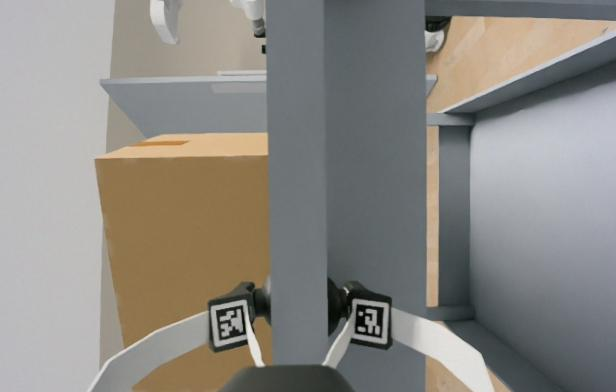

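Call:
{"method": "move", "body": {
  "blocking": false,
  "r1": {"base":{"translate_m":0.35,"strafe_m":0.02},"pace":"slow"},
  "cameras": []
}}

Call:
{"method": "wait", "body": {
  "seconds": 6,
  "cameras": ["r1_head_camera"]
}}

Scene clock: 411.73 s.
move: r1 moving
r1.base_odometry: x=-4.511 y=-1.470 heading=+0.688
r1.turned_by_wheels: +0.000
r1.turned_by_imu: +0.000
r1.base_tilt: forward=-1.6 right=+1.3
r1.lidar_m: 0.39 0.42 2.04 1.86 1.89 2.44 2.43 2.49 3.05 2.83 2.88 0.42
r1.base_status: translate_m moving; strafe_m moving
r1.joint_positions: lift_m=+0.684 arm_m=+0.000 wrist_yaw_rad=-0.002 wrist_pitch_rad=+0.005 wrist_roll_rad=+1.569 gripper_m=-0.037
r1.joint_status: not commanded
r1.measured_speeds: translate_m=+0.048 strafe_m=+0.002 rotate_rad=+0.000 lift_m=+0.000 arm_m=+0.000 wrist_yaw_rad=+0.000 wrist_pitch_rad=-0.021 wrist_roll_rad=+0.000
r1.motor_effort: lift_m=+16(16) arm_m=-2(4) wheel_0=+4(6) wheel_1=+4(6) wheel_2=-7(8)
r1.servo_current: wrist_yaw_rad=46(65) wrist_pitch_rad=59(65) wrist_roll_rad=52(65) gripper_m=78(98)
r1.hand_pose: x=+0.4591 y=-0.0881 z=+0.8609 quat_wxyz=(+0.708, +0.707, +0.001, -0.003) (m; r1's base frame)
r1.wrist_depth_mm: - - - 223 224 1537 1138 / - - - 224 224 1661 - / - - - 165 225 - - / - 427 427 166 225 - - / - 442 442 226 227 - - / - 459 203 196 182 - - / - 151 473 161 228 132 -
r2: as last shown
r2.lidar_m: 1.09 0.47 0.29 3.37 1.65 1.62 - 1.88 1.41 1.38 1.46 1.12
r2.motor_effort: lift_m=+20(20) arm_m=+4(4) wheel_0=+17(17) wheel_1=+3(3) wheel_2=-5(6)
r2.servo_current: wrist_yaw_rad=98(98) wrist_pitch_rad=46(46) wrist_roll_rad=46(52) gripper_m=124(130)
r2.wrist_depth_mm: - - 243 165 233 229 226 / - - 244 237 236 230 227 / - - 245 238 236 231 227 / - - 247 239 237 232 228 / - - 248 176 238 233 230 / 1863 - 177 166 237 234 231 / 1921 156 252 - 239 234 233
pictures: none
No camera images: "cameras" was empty.

Scene clock: 416.03 s.
earlier move: r1 done
r1.base_odometry: x=-4.263 y=-1.240 heading=+0.688
r1.turned_by_wheels: +0.001
r1.turned_by_imu: +0.002
r1.base_tilt: forward=-1.6 right=+1.3
r1.lidar_m: 0.35 0.34 2.04 1.89 1.91 2.49 2.79 2.85 3.05 2.83 2.85 0.42
r1.base_status: done
r1.joint_positions: lift_m=+0.684 arm_m=+0.000 wrist_yaw_rad=+0.002 wrist_pitch_rad=+0.002 wrist_roll_rad=+1.569 gripper_m=-0.037
r1.joint_status: not commanded
r1.measured_speeds: all 0
r1.motor_effort: lift_m=+16(16) arm_m=+5(6) wheel_0=+6(11) wheel_1=+5(10) wheel_2=-2(15)
r1.servo_current: wrist_yaw_rad=52(72) wrist_pitch_rad=46(65) wrist_roll_rad=52(72) gripper_m=65(98)
r1.hand_pose: x=+0.4593 y=-0.0870 z=+0.8618 quat_wxyz=(+0.708, +0.707, +0.001, +0.000) (m; r1's base frame)
r1.wrist_depth_mm: - - - 1983 257 267 266 / - - - - 251 1661 1229 / - - - - 244 1808 - / - - - 436 237 - - / - 433 433 172 231 - - / - 436 433 187 223 - - / - 153 439 145 218 136 -
r2.base_odometry: x=-3.491 y=+0.107 heading=-2.868
r2.turned_by_wheels: +0.000
r2.turned_by_imu: +0.001
r2.base_tilt: forward=-0.7 right=+0.1
r2.lidar_m: 1.09 0.47 0.31 3.35 1.45 1.73 - 1.88 1.45 1.39 1.48 1.14
r2.base_status: not commanded
r2.joint_positions: lift_m=+0.800 arm_m=+0.000 wrist_yaw_rad=+1.676 wrist_pitch_rad=+0.001 wrist_roll_rad=+0.000 gripper_m=-0.036
r2.joint_status: not commanded
r2.measured_speeds: all 0
r2.motor_effort: lift_m=+20(20) arm_m=+4(4) wheel_0=+16(17) wheel_1=+3(3) wheel_2=-5(6)
r2.servo_current: wrist_yaw_rad=85(104) wrist_pitch_rad=39(52) wrist_roll_rad=39(59) gripper_m=130(137)
r2.hand_pose: x=+0.2276 y=+0.2960 z=+0.9777 quat_wxyz=(+0.669, +0.000, +0.000, +0.743) (m; r2's base frame)
r2.wrist_depth_mm: - - 242 165 233 229 226 / - - 243 236 235 229 225 / - - 246 238 236 231 227 / 1464 - 247 239 237 232 229 / - - 249 175 239 233 229 / - 1366 177 166 236 235 231 / 1921 139 252 - 240 234 232
wait: 4.30 of 6 s (r1 has come to rest)
pictures: r1_head_camera
Images, in order (width x height): r1_head_camera 420x560.

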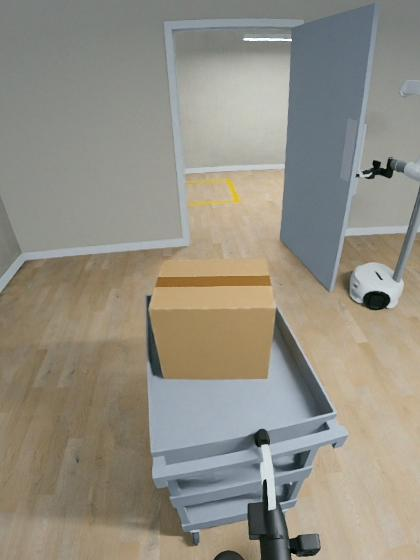

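Call:
{"method": "move", "body": {
  "blocking": false,
  "r1": {"base":{"strafe_m":0.37},"pace":"slow"},
  "cameras": []
}}

Call:
{"method": "wait", "body": {
  "seconds": 7,
  "cameras": []
}}

Call:
{"method": "move", "body": {
  "blocking": false,
  "r1": {"base":{"translate_m":0.35,"strafe_m":-0.02},"pace":"slow"},
  "cameras": []
}}

Call:
{"method": "wait", "body": {
  "seconds": 6,
  "cameras": ["r1_head_camera"]
}}

Scene clock: 424.10 s.
move: r1 moving
r1.base_odometry: x=-4.272 y=-1.229 heading=+0.688
r1.turned_by_wheels: +0.000
r1.turned_by_imu: -0.001
r1.base_tilt: forward=-1.6 right=+1.3
r1.lidar_m: 0.36 0.36 2.02 1.88 1.94 2.45 2.78 2.82 3.04 2.83 2.88 0.44
r1.base_status: strafe_m moving
r1.joint_positions: lift_m=+0.684 arm_m=+0.000 wrist_yaw_rad=+0.002 wrist_pitch_rad=+0.002 wrist_roll_rad=+1.569 gripper_m=-0.037
r1.joint_status: not commanded
r1.measured_speeds: translate_m=+0.000 strafe_m=+0.055 rotate_rad=+0.000 lift_m=+0.000 arm_m=+0.000 wrist_yaw_rad=+0.000 wrist_pitch_rad=+0.000 wrist_roll_rad=+0.000
r1.motor_effort: lift_m=+16(16) arm_m=+3(5) wheel_0=-8(9) wheel_1=+5(8) wheel_2=+0(3)
r1.servo_current: wrist_yaw_rad=59(59) wrist_pitch_rad=39(46) wrist_roll_rad=39(72) gripper_m=65(65)
r1.hand_pose: x=+0.4594 y=-0.0870 z=+0.8618 quat_wxyz=(+0.708, +0.707, +0.001, +0.000) (m; r1's base frame)
r1.wrist_depth_mm: - - - 260 263 272 273 / - - - 256 256 1618 1255 / - - - 248 246 1808 - / - - - 433 238 - - / - 430 433 174 232 - - / - 430 213 185 182 - - / - 153 436 162 217 126 -
r2: as last shown
r2.turned_by_imu: +0.000
r2.base_tilt: forward=-0.8 right=+0.1
r2.lidar_m: 1.10 0.45 0.31 3.35 1.45 1.75 - 1.81 1.41 1.38 1.48 1.12
r2.servo_current: wrist_yaw_rad=78(98) wrist_pitch_rad=39(46) wrist_roll_rad=52(52) gripper_m=130(130)
r2.wrist_depth_mm: - - 243 165 233 229 226 / - - 244 237 236 229 227 / - - 246 237 236 230 227 / 1464 - 247 239 237 233 229 / - - 247 176 238 234 229 / - 1336 176 166 238 234 232 / 1921 140 252 - 239 235 233
pictures: none
No camera images: "cameras" was empty.

Scene clock: 428.43 s.
earlier move: r1 done
r1.base_odometry: x=-4.497 y=-0.955 heading=+0.688
r1.turned_by_wheels: +0.000
r1.turned_by_imu: +0.000
r1.base_tilt: forward=-1.6 right=+1.3
r1.lidar_m: 0.39 0.46 1.66 1.53 1.56 2.02 2.80 2.87 3.40 3.18 3.25 0.40
r1.base_status: done
r1.joint_positions: lift_m=+0.684 arm_m=+0.000 wrist_yaw_rad=-0.003 wrist_pitch_rad=+0.002 wrist_roll_rad=+1.569 gripper_m=-0.037
r1.joint_status: not commanded
r1.measured_speeds: all 0
r1.motor_effort: lift_m=+16(16) arm_m=-4(5) wheel_0=-6(14) wheel_1=+0(8) wheel_2=+1(4)
r1.servo_current: wrist_yaw_rad=46(78) wrist_pitch_rad=39(52) wrist_roll_rad=52(72) gripper_m=52(72)
r1.hand_pose: x=+0.4590 y=-0.0883 z=+0.8618 quat_wxyz=(+0.708, +0.707, +0.000, -0.002) (m; r1's base frame)
r1.wrist_depth_mm: - - - - 194 741 - / - - 535 - 201 - - / - 404 404 147 208 - - / - 433 430 154 216 - - / - 473 462 160 223 - - / - - 185 185 228 1808 - / - 154 - - 239 134 -
r2.base_odometry: x=-3.491 y=+0.107 heading=-2.868
r2.turned_by_wheels: +0.000
r2.turned_by_imu: +0.001
r2.base_tilt: forward=-0.7 right=+0.1
r2.lidar_m: 1.08 0.48 0.31 3.35 1.56 2.48 - 1.84 1.41 1.39 1.46 1.13
r2.base_status: not commanded
r2.joint_positions: lift_m=+0.800 arm_m=+0.000 wrist_yaw_rad=+1.676 wrist_pitch_rad=+0.001 wrist_roll_rad=+0.000 gripper_m=-0.036
r2.joint_status: not commanded
r2.measured_speeds: all 0
r2.motor_effort: lift_m=+20(20) arm_m=+3(4) wheel_0=+16(17) wheel_1=+3(3) wheel_2=-5(6)
r2.servo_current: wrist_yaw_rad=85(104) wrist_pitch_rad=39(52) wrist_roll_rad=39(59) gripper_m=124(137)
r2.hand_pose: x=+0.2276 y=+0.2960 z=+0.9777 quat_wxyz=(+0.669, +0.000, +0.000, +0.743) (m; r2's base frame)
r2.wrist_depth_mm: - - 243 165 233 229 226 / - - 244 237 235 229 226 / - - 246 237 236 231 228 / - 1756 247 240 237 232 229 / - - 248 176 238 233 230 / - 1464 175 166 236 234 231 / - 139 251 - 240 233 233
wait: 4.33 of 7 s (r1 has come to rest)
pictures: none
No camera images: "cameras" was empty.

Scene clock: 428.93 s.
move: r1 moving
r1.base_odometry: x=-4.487 y=-0.947 heading=+0.688
r1.turned_by_wheels: +0.000
r1.turned_by_imu: +0.000
r1.base_tilt: forward=-1.6 right=+1.3
r1.lidar_m: 0.41 0.46 1.68 1.53 1.57 2.03 2.82 2.89 3.43 3.19 3.27 0.40
r1.base_status: translate_m moving; strafe_m moving
r1.joint_positions: lift_m=+0.684 arm_m=+0.000 wrist_yaw_rad=-0.003 wrist_pitch_rad=+0.002 wrist_roll_rad=+1.569 gripper_m=-0.037
r1.joint_status: not commanded
r1.measured_speeds: translate_m=+0.048 strafe_m=-0.003 rotate_rad=-0.001 lift_m=+0.000 arm_m=-0.001 wrist_yaw_rad=+0.000 wrist_pitch_rad=-0.006 wrist_roll_rad=+0.000
r1.motor_effort: lift_m=+16(16) arm_m=+3(4) wheel_0=+6(7) wheel_1=+6(6) wheel_2=-10(10)
r1.servo_current: wrist_yaw_rad=59(72) wrist_pitch_rad=33(46) wrist_roll_rad=65(65) gripper_m=59(65)
r1.hand_pose: x=+0.4589 y=-0.0883 z=+0.8619 quat_wxyz=(+0.708, +0.707, +0.000, -0.002) (m; r1's base frame)
r1.wrist_depth_mm: - - - - 189 564 - / - - 525 - 195 - - / - 399 402 144 202 - - / - 433 430 149 211 - - / - 469 459 154 218 - - / - - 185 161 184 1618 - / - 154 - 143 236 138 -
r2: as last shown
r2.turned_by_imu: +0.000
r2.lidar_m: 1.09 0.45 0.29 3.36 1.57 2.50 - 1.83 1.42 1.37 1.45 1.13
r2.motor_effort: lift_m=+20(20) arm_m=+4(4) wheel_0=+16(17) wheel_1=+3(3) wheel_2=-5(5)
r2.servo_current: wrist_yaw_rad=78(98) wrist_pitch_rad=39(46) wrist_roll_rad=33(59) gripper_m=130(130)
r2.wrist_depth_mm: - - 242 164 234 229 226 / - - 244 236 235 230 227 / - - 246 237 235 231 228 / - 1756 248 240 237 232 229 / - - 248 176 239 233 230 / - 1499 176 166 237 235 232 / - 139 251 - 239 234 232
pictures: none
No camera images: "cameras" was empty.

Scene clock: 433.23 s.
earlier move: r1 done
r1.base_odometry: x=-4.214 y=-0.748 heading=+0.688
r1.turned_by_wheels: +0.000
r1.turned_by_imu: +0.002
r1.base_tilt: forward=-1.6 right=+1.3
r1.lidar_m: 0.39 0.42 1.73 1.58 1.63 2.03 3.16 3.21 3.39 3.13 2.16 0.40
r1.base_status: done
r1.joint_positions: lift_m=+0.684 arm_m=+0.000 wrist_yaw_rad=+0.003 wrist_pitch_rad=+0.002 wrist_roll_rad=+1.569 gripper_m=-0.037
r1.joint_status: not commanded
r1.measured_speeds: all 0
r1.motor_effort: lift_m=+16(16) arm_m=+4(5) wheel_0=+6(13) wheel_1=+2(8) wheel_2=+0(14)
r1.servo_current: wrist_yaw_rad=39(72) wrist_pitch_rad=46(52) wrist_roll_rad=46(78) gripper_m=59(65)
r1.hand_pose: x=+0.4595 y=-0.0866 z=+0.8619 quat_wxyz=(+0.708, +0.707, +0.002, +0.000) (m; r1's base frame)
r1.wrist_depth_mm: - - - - 211 1576 1281 / - - - - 214 788 - / - 564 462 407 216 - - / - 427 427 159 219 - - / - 449 449 161 222 - - / - 477 462 198 224 - - / - 152 178 164 228 136 -
r2.base_odometry: x=-3.491 y=+0.107 heading=-2.868
r2.turned_by_wheels: +0.000
r2.turned_by_imu: +0.001
r2.base_tilt: forward=-0.7 right=+0.0
r2.lidar_m: 1.09 0.46 0.29 1.55 1.41 4.86 - 1.87 1.42 1.37 1.48 1.15
r2.base_status: not commanded
r2.joint_positions: lift_m=+0.800 arm_m=+0.000 wrist_yaw_rad=+1.676 wrist_pitch_rad=+0.001 wrist_roll_rad=+0.000 gripper_m=-0.036
r2.joint_status: not commanded
r2.measured_speeds: all 0
r2.motor_effort: lift_m=+20(20) arm_m=+4(4) wheel_0=+16(17) wheel_1=+3(3) wheel_2=-5(6)
r2.servo_current: wrist_yaw_rad=104(104) wrist_pitch_rad=46(46) wrist_roll_rad=52(59) gripper_m=124(130)
r2.hand_pose: x=+0.2276 y=+0.2960 z=+0.9777 quat_wxyz=(+0.669, +0.000, +0.000, +0.743) (m; r2's base frame)
r2.wrist_depth_mm: - - 243 165 233 229 225 / - - 244 237 234 230 225 / - - 245 238 236 231 227 / - - 248 240 236 233 229 / - - 248 175 238 233 229 / - 1618 176 166 237 234 231 / 1863 139 252 - 239 234 233
wait: 4.30 of 6 s (r1 has come to rest)
pictures: r1_head_camera
Images, in order (width x height): r1_head_camera 420x560.

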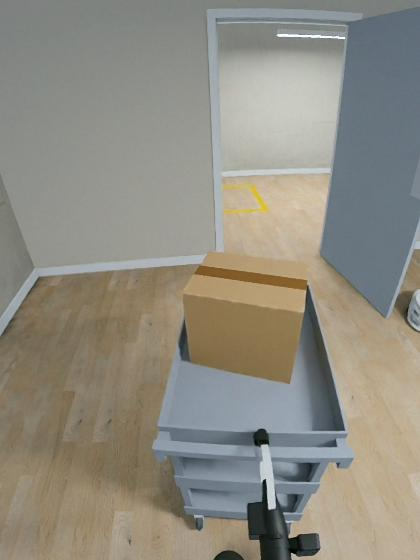

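Call:
{"method": "move", "body": {
  "r1": {"base":{"translate_m":-0.8,"strafe_m":-0.6},"pace":"slow"},
  "blocking": false,
  "cameras": []
}}

Call:
{"method": "wait", "body": {
  "seconds": 10,
  "cameras": []
}}

Call:
{"method": "wait", "body": {
  "seconds": 4,
  "cameras": ["r1_head_camera","r1_head_right_camera"]
}}

Scene clock: 465.20 s.
move: r1 moving
r1.base_odometry: x=-4.217 y=-0.761 heading=+0.690
r1.turned_by_wheels: +0.001
r1.turned_by_imu: +0.001
r1.base_tilt: forward=-1.6 right=+1.3
r1.lidar_m: 0.38 0.42 1.72 1.60 1.65 2.04 3.15 3.18 3.37 3.12 2.16 0.41
r1.base_status: translate_m moving; strafe_m moving
r1.joint_positions: lift_m=+0.684 arm_m=+0.000 wrist_yaw_rad=+0.007 wrist_pitch_rad=+0.002 wrist_roll_rad=+1.569 gripper_m=-0.037
r1.joint_status: not commanded
r1.measured_speeds: translate_m=-0.043 strafe_m=-0.031 rotate_rad=+0.001 lift_m=+0.000 arm_m=+0.000 wrist_yaw_rad=+0.005 wrist_pitch_rad=+0.000 wrist_roll_rad=+0.000
r1.motor_effort: lift_m=+16(16) arm_m=-2(4) wheel_0=+6(8) wheel_1=-4(7) wheel_2=+12(12)
r1.servo_current: wrist_yaw_rad=46(72) wrist_pitch_rad=39(46) wrist_roll_rad=52(59) gripper_m=59(59)
r1.hand_pose: x=+0.4599 y=-0.0855 z=+0.8619 quat_wxyz=(+0.708, +0.707, +0.003, +0.002) (m; r1's base frame)
r1.wrist_depth_mm: - - - - 213 1576 1229 / - - - - 215 1499 - / - 544 455 413 219 - - / - 427 427 161 221 - - / - 452 449 164 226 - - / - 480 462 184 227 - - / - 154 496 167 232 134 -
r2: as last shown
r2.turned_by_imu: +0.000
r2.lidar_m: 1.11 0.44 0.29 1.56 1.43 4.82 - 1.87 1.44 1.38 1.46 1.13
r2.motor_effort: lift_m=+20(20) arm_m=+4(4) wheel_0=+16(17) wheel_1=+3(3) wheel_2=-5(5)
r2.servo_current: wrist_yaw_rad=85(98) wrist_pitch_rad=39(39) wrist_roll_rad=46(59) gripper_m=124(130)
r2.wrist_depth_mm: - - 243 165 235 229 225 / - - 244 236 235 230 225 / - - 246 237 236 231 228 / - - 246 239 237 232 229 / - - 248 176 238 234 230 / - 1618 176 166 238 235 232 / 1863 132 252 - 239 234 233
pictures: none
No camera images: "cameras" was empty.

Scene clock: 475.20 s.
earlier move: r1 moving
r1.base_odometry: x=-4.448 y=-1.710 heading=+0.689
r1.turned_by_wheels: -0.001
r1.turned_by_imu: -0.004
r1.base_tilt: forward=-1.6 right=+1.3
r1.lidar_m: 0.31 0.26 2.25 2.06 2.13 2.49 2.31 2.36 2.83 2.62 2.66 0.48
r1.base_status: translate_m moving; strafe_m moving
r1.joint_positions: lift_m=+0.684 arm_m=+0.000 wrist_yaw_rad=+0.003 wrist_pitch_rad=+0.002 wrist_roll_rad=+1.569 gripper_m=-0.037
r1.joint_status: not commanded
r1.measured_speeds: translate_m=-0.038 strafe_m=-0.028 rotate_rad=+0.001 lift_m=+0.000 arm_m=+0.000 wrist_yaw_rad=+0.000 wrist_pitch_rad=+0.000 wrist_roll_rad=+0.000
r1.motor_effort: lift_m=+16(16) arm_m=-4(4) wheel_0=+2(11) wheel_1=-2(9) wheel_2=+4(14)
r1.servo_current: wrist_yaw_rad=33(85) wrist_pitch_rad=39(52) wrist_roll_rad=39(78) gripper_m=52(72)
r1.hand_pose: x=+0.4595 y=-0.0867 z=+0.8619 quat_wxyz=(+0.708, +0.707, +0.002, +0.000) (m; r1's base frame)
r1.wrist_depth_mm: - - - - - 1808 1229 / - - - - 330 334 336 / - - - - 298 1661 1229 / - - - 264 263 1756 - / - - - 247 247 1921 - / - 430 427 184 225 - - / - 155 404 157 210 134 -
r2.base_odometry: x=-3.491 y=+0.107 heading=-2.868
r2.turned_by_wheels: +0.000
r2.turned_by_imu: +0.001
r2.base_tilt: forward=-0.7 right=+0.0
r2.lidar_m: 1.10 0.44 0.29 3.37 1.77 1.79 - 1.84 1.43 1.38 1.48 1.13
r2.base_status: not commanded
r2.joint_positions: lift_m=+0.800 arm_m=+0.000 wrist_yaw_rad=+1.676 wrist_pitch_rad=+0.001 wrist_roll_rad=+0.000 gripper_m=-0.036
r2.joint_status: not commanded
r2.measured_speeds: all 0
r2.motor_effort: lift_m=+20(20) arm_m=+3(4) wheel_0=+16(17) wheel_1=+3(3) wheel_2=-5(6)
r2.servo_current: wrist_yaw_rad=85(104) wrist_pitch_rad=46(46) wrist_roll_rad=39(65) gripper_m=130(137)
r2.hand_pose: x=+0.2276 y=+0.2960 z=+0.9777 quat_wxyz=(+0.669, +0.000, +0.000, +0.743) (m; r2's base frame)
r2.wrist_depth_mm: - - 242 165 233 229 225 / - - 243 236 234 229 227 / - - 245 237 235 230 227 / - - 246 239 237 233 229 / - - 248 176 239 233 230 / - - 177 166 237 235 231 / 1921 156 252 - 239 235 233
wait: 10.00 s; no rest
pictures: none
No camera images: "cameras" was empty.

Scene clock: 475.90 s.
earlier move: r1 done
r1.base_odometry: x=-4.451 y=-1.719 heading=+0.689
r1.turned_by_wheels: +0.000
r1.turned_by_imu: +0.000
r1.base_tilt: forward=-1.6 right=+1.3
r1.lidar_m: 0.30 0.28 2.28 2.09 2.12 2.49 2.30 2.35 2.81 2.62 2.67 0.47
r1.base_status: done
r1.joint_positions: lift_m=+0.684 arm_m=+0.000 wrist_yaw_rad=+0.003 wrist_pitch_rad=+0.002 wrist_roll_rad=+1.569 gripper_m=-0.037
r1.joint_status: not commanded
r1.measured_speeds: all 0
r1.motor_effort: lift_m=+16(16) arm_m=-4(4) wheel_0=+3(11) wheel_1=-3(9) wheel_2=+5(14)
r1.servo_current: wrist_yaw_rad=39(85) wrist_pitch_rad=46(52) wrist_roll_rad=46(78) gripper_m=52(72)
r1.hand_pose: x=+0.4595 y=-0.0867 z=+0.8619 quat_wxyz=(+0.708, +0.707, +0.002, +0.000) (m; r1's base frame)
r1.wrist_depth_mm: - - - - - 1756 1255 / - - - - 329 334 338 / - - - - 301 1661 1229 / - - - 264 263 1808 - / - - - 248 248 1808 - / - 433 427 185 226 - - / - 155 402 157 210 133 -
r2.base_odometry: x=-3.491 y=+0.107 heading=-2.868
r2.turned_by_wheels: +0.000
r2.turned_by_imu: +0.000
r2.base_tilt: forward=-0.7 right=+0.1
r2.lidar_m: 1.11 0.43 0.30 3.37 1.78 1.81 - 1.85 1.43 1.39 1.48 1.13
r2.base_status: not commanded
r2.joint_positions: lift_m=+0.800 arm_m=+0.000 wrist_yaw_rad=+1.676 wrist_pitch_rad=+0.001 wrist_roll_rad=+0.000 gripper_m=-0.036
r2.joint_status: not commanded
r2.measured_speeds: all 0
r2.motor_effort: lift_m=+20(20) arm_m=+4(4) wheel_0=+16(17) wheel_1=+3(3) wheel_2=-5(6)
r2.servo_current: wrist_yaw_rad=78(104) wrist_pitch_rad=46(46) wrist_roll_rad=52(65) gripper_m=124(137)
r2.hand_pose: x=+0.2276 y=+0.2960 z=+0.9777 quat_wxyz=(+0.669, +0.000, +0.000, +0.743) (m; r2's base frame)
r2.wrist_depth_mm: - - 242 165 234 229 225 / - - 244 236 235 229 227 / - - 246 238 235 231 228 / - - 247 239 237 232 228 / - - 248 176 239 234 230 / - - 177 166 237 234 231 / - 156 252 - 239 235 233
wait: 0.70 of 4 s (r1 has come to rest)
pictures: r1_head_camera, r1_head_right_camera
Images, in order (width x height): r1_head_camera 420x560, r1_head_right_camera 420x672.

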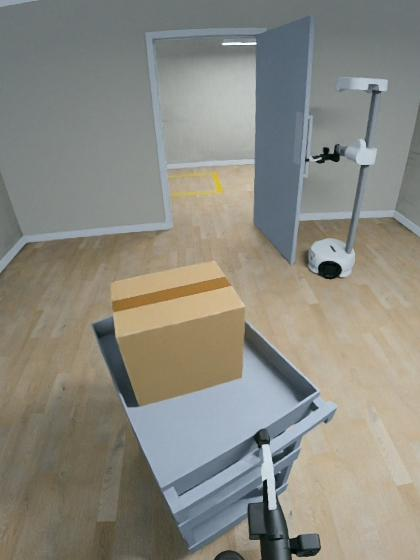

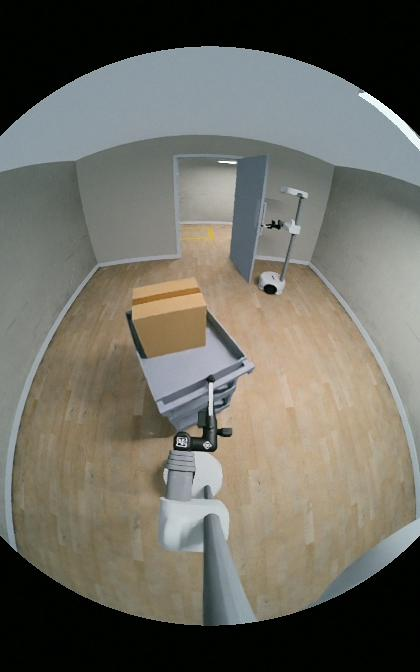

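Call:
{"method": "move", "body": {
  "r1": {"base":{"translate_m":-0.6,"strafe_m":-0.13},"pace":"slow"},
  "blocking": false,
  "cameras": []
}}

Call:
{"method": "wait", "body": {
  "seconds": 10,
  "cameras": []
}}

Call:
{"method": "move", "body": {
  "r1": {"base":{"strafe_m":0.42},"pace":"slow"},
  "blocking": false,
  "cameras": []
}}

Call:
{"method": "wait", "body": {
  "seconds": 8,
  "cameras": ["r1_head_camera"]
}}

Scene clock: 489.17 s.
move: r1 moving
r1.base_odometry: x=-4.458 y=-1.729 heading=+0.689
r1.turned_by_wheels: +0.000
r1.turned_by_imu: +0.000
r1.base_tilt: forward=-1.5 right=+1.3
r1.lidar_m: 0.30 0.29 2.27 2.07 2.13 2.46 2.27 2.31 2.83 2.59 2.68 0.46
r1.base_status: translate_m moving; strafe_m moving
r1.joint_positions: lift_m=+0.684 arm_m=+0.000 wrist_yaw_rad=+0.003 wrist_pitch_rad=+0.002 wrist_roll_rad=+1.569 gripper_m=-0.037
r1.joint_status: not commanded
r1.measured_speeds: translate_m=-0.048 strafe_m=-0.011 rotate_rad=-0.002 lift_m=+0.000 arm_m=+0.000 wrist_yaw_rad=+0.000 wrist_pitch_rad=+0.000 wrist_roll_rad=+0.000
r1.motor_effort: lift_m=+16(16) arm_m=-4(4) wheel_0=-5(8) wheel_1=-7(8) wheel_2=+9(11)
r1.servo_current: wrist_yaw_rad=46(65) wrist_pitch_rad=39(46) wrist_roll_rad=33(46) gripper_m=52(59)
r1.hand_pose: x=+0.4595 y=-0.0867 z=+0.8619 quat_wxyz=(+0.708, +0.707, +0.002, +0.000) (m; r1's base frame)
r1.wrist_depth_mm: - - - - - 1756 1229 / - - - - 332 338 340 / - - - - 306 1661 1229 / - - - 265 264 1863 - / - - - 247 248 1756 - / - 436 209 185 226 - - / - 155 404 157 210 134 -
r2: as last shown
r2.lidar_m: 1.10 0.44 0.31 3.36 1.80 1.82 - 1.85 1.42 1.35 1.45 1.13
r2.servo_current: wrist_yaw_rad=98(104) wrist_pitch_rad=46(46) wrist_roll_rad=52(65) gripper_m=130(137)
r2.wrist_depth_mm: - - 243 165 235 229 227 / - - 244 237 234 230 226 / - - 246 236 236 230 228 / - - 247 240 238 232 229 / - - 249 175 238 234 230 / - - 177 166 237 234 231 / - 156 251 - 238 234 232
pictures: none
No camera images: "cameras" was empty.

Scene clock: 496.07 s.
earlier move: r1 done
r1.base_odometry: x=-4.831 y=-2.201 heading=+0.688
r1.turned_by_wheels: +0.000
r1.turned_by_imu: -0.003
r1.base_tilt: forward=-1.6 right=+1.3
r1.lidar_m: 0.28 0.28 2.34 2.13 2.20 1.81 1.69 1.72 2.23 2.55 2.59 0.47
r1.base_status: done
r1.joint_positions: lift_m=+0.684 arm_m=+0.000 wrist_yaw_rad=-0.001 wrist_pitch_rad=+0.002 wrist_roll_rad=+1.569 gripper_m=-0.037
r1.joint_status: not commanded
r1.measured_speeds: all 0
r1.motor_effort: lift_m=+16(16) arm_m=-4(4) wheel_0=-7(11) wheel_1=-4(8) wheel_2=+3(11)
r1.servo_current: wrist_yaw_rad=46(72) wrist_pitch_rad=46(52) wrist_roll_rad=46(72) gripper_m=52(65)
r1.hand_pose: x=+0.4593 y=-0.0876 z=+0.8619 quat_wxyz=(+0.708, +0.707, +0.000, -0.001) (m; r1's base frame)
r1.wrist_depth_mm: - - - - - 1756 1229 / - - - - 334 340 345 / - - - - 310 1661 1229 / - - - 264 264 1708 - / - - - 250 247 1756 - / - 433 205 185 181 - - / - 149 399 155 207 134 -
r2.base_odometry: x=-3.491 y=+0.107 heading=-2.868
r2.turned_by_wheels: +0.000
r2.turned_by_imu: +0.001
r2.base_tilt: forward=-0.7 right=+0.1
r2.lidar_m: 1.10 0.45 0.31 3.36 3.58 2.21 - 1.84 1.42 1.36 1.49 1.10
r2.base_status: not commanded
r2.joint_positions: lift_m=+0.800 arm_m=+0.000 wrist_yaw_rad=+1.676 wrist_pitch_rad=+0.001 wrist_roll_rad=+0.000 gripper_m=-0.036
r2.joint_status: not commanded
r2.measured_speeds: all 0
r2.motor_effort: lift_m=+20(20) arm_m=+4(4) wheel_0=+16(17) wheel_1=+3(3) wheel_2=-5(6)
r2.servo_current: wrist_yaw_rad=91(104) wrist_pitch_rad=39(52) wrist_roll_rad=39(65) gripper_m=124(137)
r2.hand_pose: x=+0.2276 y=+0.2960 z=+0.9777 quat_wxyz=(+0.669, +0.000, +0.000, +0.743) (m; r2's base frame)
r2.wrist_depth_mm: - - 243 164 234 229 226 / - - 244 236 235 229 226 / - - 245 237 236 231 227 / - - 247 240 236 233 229 / - - 248 176 239 234 229 / - - 177 166 237 234 232 / - 156 251 - 239 234 232
wait: 6.90 of 10 s (r1 has come to rest)
pictures: none
No camera images: "cameras" was empty.

Scene clock: 496.57 s.
move: r1 moving
r1.base_odometry: x=-4.840 y=-2.190 heading=+0.687
r1.turned_by_wheels: -0.001
r1.turned_by_imu: -0.001
r1.base_tilt: forward=-1.6 right=+1.3
r1.lidar_m: 0.29 0.29 2.30 2.13 2.19 1.81 1.68 1.72 2.23 2.56 2.59 0.44
r1.base_status: strafe_m moving
r1.joint_positions: lift_m=+0.684 arm_m=+0.000 wrist_yaw_rad=-0.006 wrist_pitch_rad=+0.002 wrist_roll_rad=+1.569 gripper_m=-0.037
r1.joint_status: not commanded
r1.measured_speeds: translate_m=+0.000 strafe_m=+0.056 rotate_rad=-0.002 lift_m=+0.000 arm_m=+0.000 wrist_yaw_rad=-0.018 wrist_pitch_rad=+0.000 wrist_roll_rad=+0.000
r1.motor_effort: lift_m=+16(16) arm_m=-4(4) wheel_0=-16(16) wheel_1=+5(7) wheel_2=-2(2)
r1.servo_current: wrist_yaw_rad=46(52) wrist_pitch_rad=39(46) wrist_roll_rad=46(65) gripper_m=52(65)
r1.hand_pose: x=+0.4588 y=-0.0892 z=+0.8619 quat_wxyz=(+0.708, +0.707, -0.002, -0.003) (m; r1's base frame)
r1.wrist_depth_mm: - - - - - 1756 1229 / - - - - 336 343 1138 / - - - - 303 1661 1255 / - - - 265 265 1808 - / - - - 250 246 1921 - / - 430 186 193 181 - - / - 149 404 145 206 134 -
r2: as last shown
r2.turned_by_imu: +0.000
r2.lidar_m: 1.10 0.49 0.29 3.36 3.57 2.21 - 1.85 1.40 1.38 1.49 1.14
r2.servo_current: wrist_yaw_rad=91(91) wrist_pitch_rad=39(46) wrist_roll_rad=39(59) gripper_m=130(130)
r2.wrist_depth_mm: - - 243 165 233 229 226 / - - 244 236 235 231 226 / - - 244 239 236 231 229 / - - 247 240 237 232 228 / - - 249 175 239 233 230 / - - 177 166 236 235 233 / - 156 251 - 239 234 232
pictures: none
No camera images: "cameras" was empty.

Scene clock: 501.40 s.
earlier move: r1 done
r1.base_odometry: x=-5.098 y=-1.876 heading=+0.688
r1.turned_by_wheels: +0.000
r1.turned_by_imu: -0.001
r1.base_tilt: forward=-1.6 right=+1.3
r1.lidar_m: 0.38 0.37 1.90 1.72 1.75 1.85 1.72 1.77 2.23 2.96 3.02 0.42
r1.base_status: done
r1.joint_positions: lift_m=+0.684 arm_m=+0.000 wrist_yaw_rad=-0.009 wrist_pitch_rad=+0.002 wrist_roll_rad=+1.569 gripper_m=-0.037
r1.joint_status: not commanded
r1.measured_speeds: all 0
r1.motor_effort: lift_m=+16(16) arm_m=+4(4) wheel_0=-5(18) wheel_1=+2(7) wheel_2=-4(7)
r1.servo_current: wrist_yaw_rad=72(85) wrist_pitch_rad=39(52) wrist_roll_rad=52(72) gripper_m=59(65)
r1.hand_pose: x=+0.4585 y=-0.0900 z=+0.8619 quat_wxyz=(+0.708, +0.707, -0.003, -0.004) (m; r1's base frame)
r1.wrist_depth_mm: - - - 229 229 1618 1229 / - - - - 228 1661 - / - - - 442 227 - - / - 427 427 166 225 - - / - 439 436 165 224 - - / - 459 185 164 182 - - / - 153 462 143 222 138 -
r2.base_odometry: x=-3.491 y=+0.107 heading=-2.868
r2.turned_by_wheels: +0.000
r2.turned_by_imu: +0.001
r2.base_tilt: forward=-0.7 right=+0.0
r2.lidar_m: 1.10 0.45 0.30 3.36 3.57 2.25 - 1.87 1.43 1.38 1.47 1.13
r2.base_status: not commanded
r2.joint_positions: lift_m=+0.800 arm_m=+0.000 wrist_yaw_rad=+1.676 wrist_pitch_rad=+0.001 wrist_roll_rad=+0.000 gripper_m=-0.036
r2.joint_status: not commanded
r2.measured_speeds: all 0
r2.motor_effort: lift_m=+20(20) arm_m=+4(4) wheel_0=+17(17) wheel_1=+3(3) wheel_2=-5(6)
r2.servo_current: wrist_yaw_rad=78(111) wrist_pitch_rad=39(52) wrist_roll_rad=39(59) gripper_m=130(137)
r2.hand_pose: x=+0.2276 y=+0.2960 z=+0.9777 quat_wxyz=(+0.669, +0.000, +0.000, +0.743) (m; r2's base frame)
r2.wrist_depth_mm: - - 243 165 234 229 225 / - - 244 236 235 229 227 / - - 246 237 236 231 228 / - - 247 239 238 233 229 / - - 248 176 238 233 229 / - - 177 166 237 235 231 / - 156 252 - 240 235 233
wait: 4.83 of 8 s (r1 has come to rest)
pictures: r1_head_camera
Images, in order (width x height): r1_head_camera 420x560.

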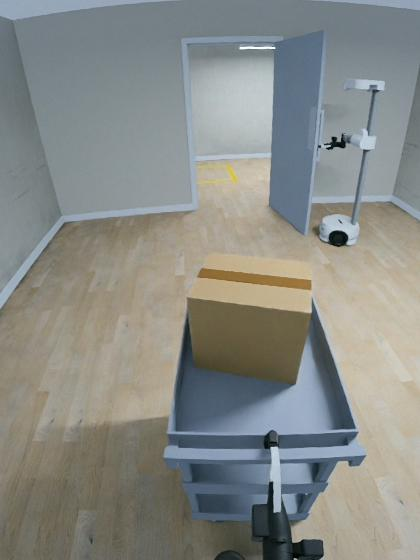

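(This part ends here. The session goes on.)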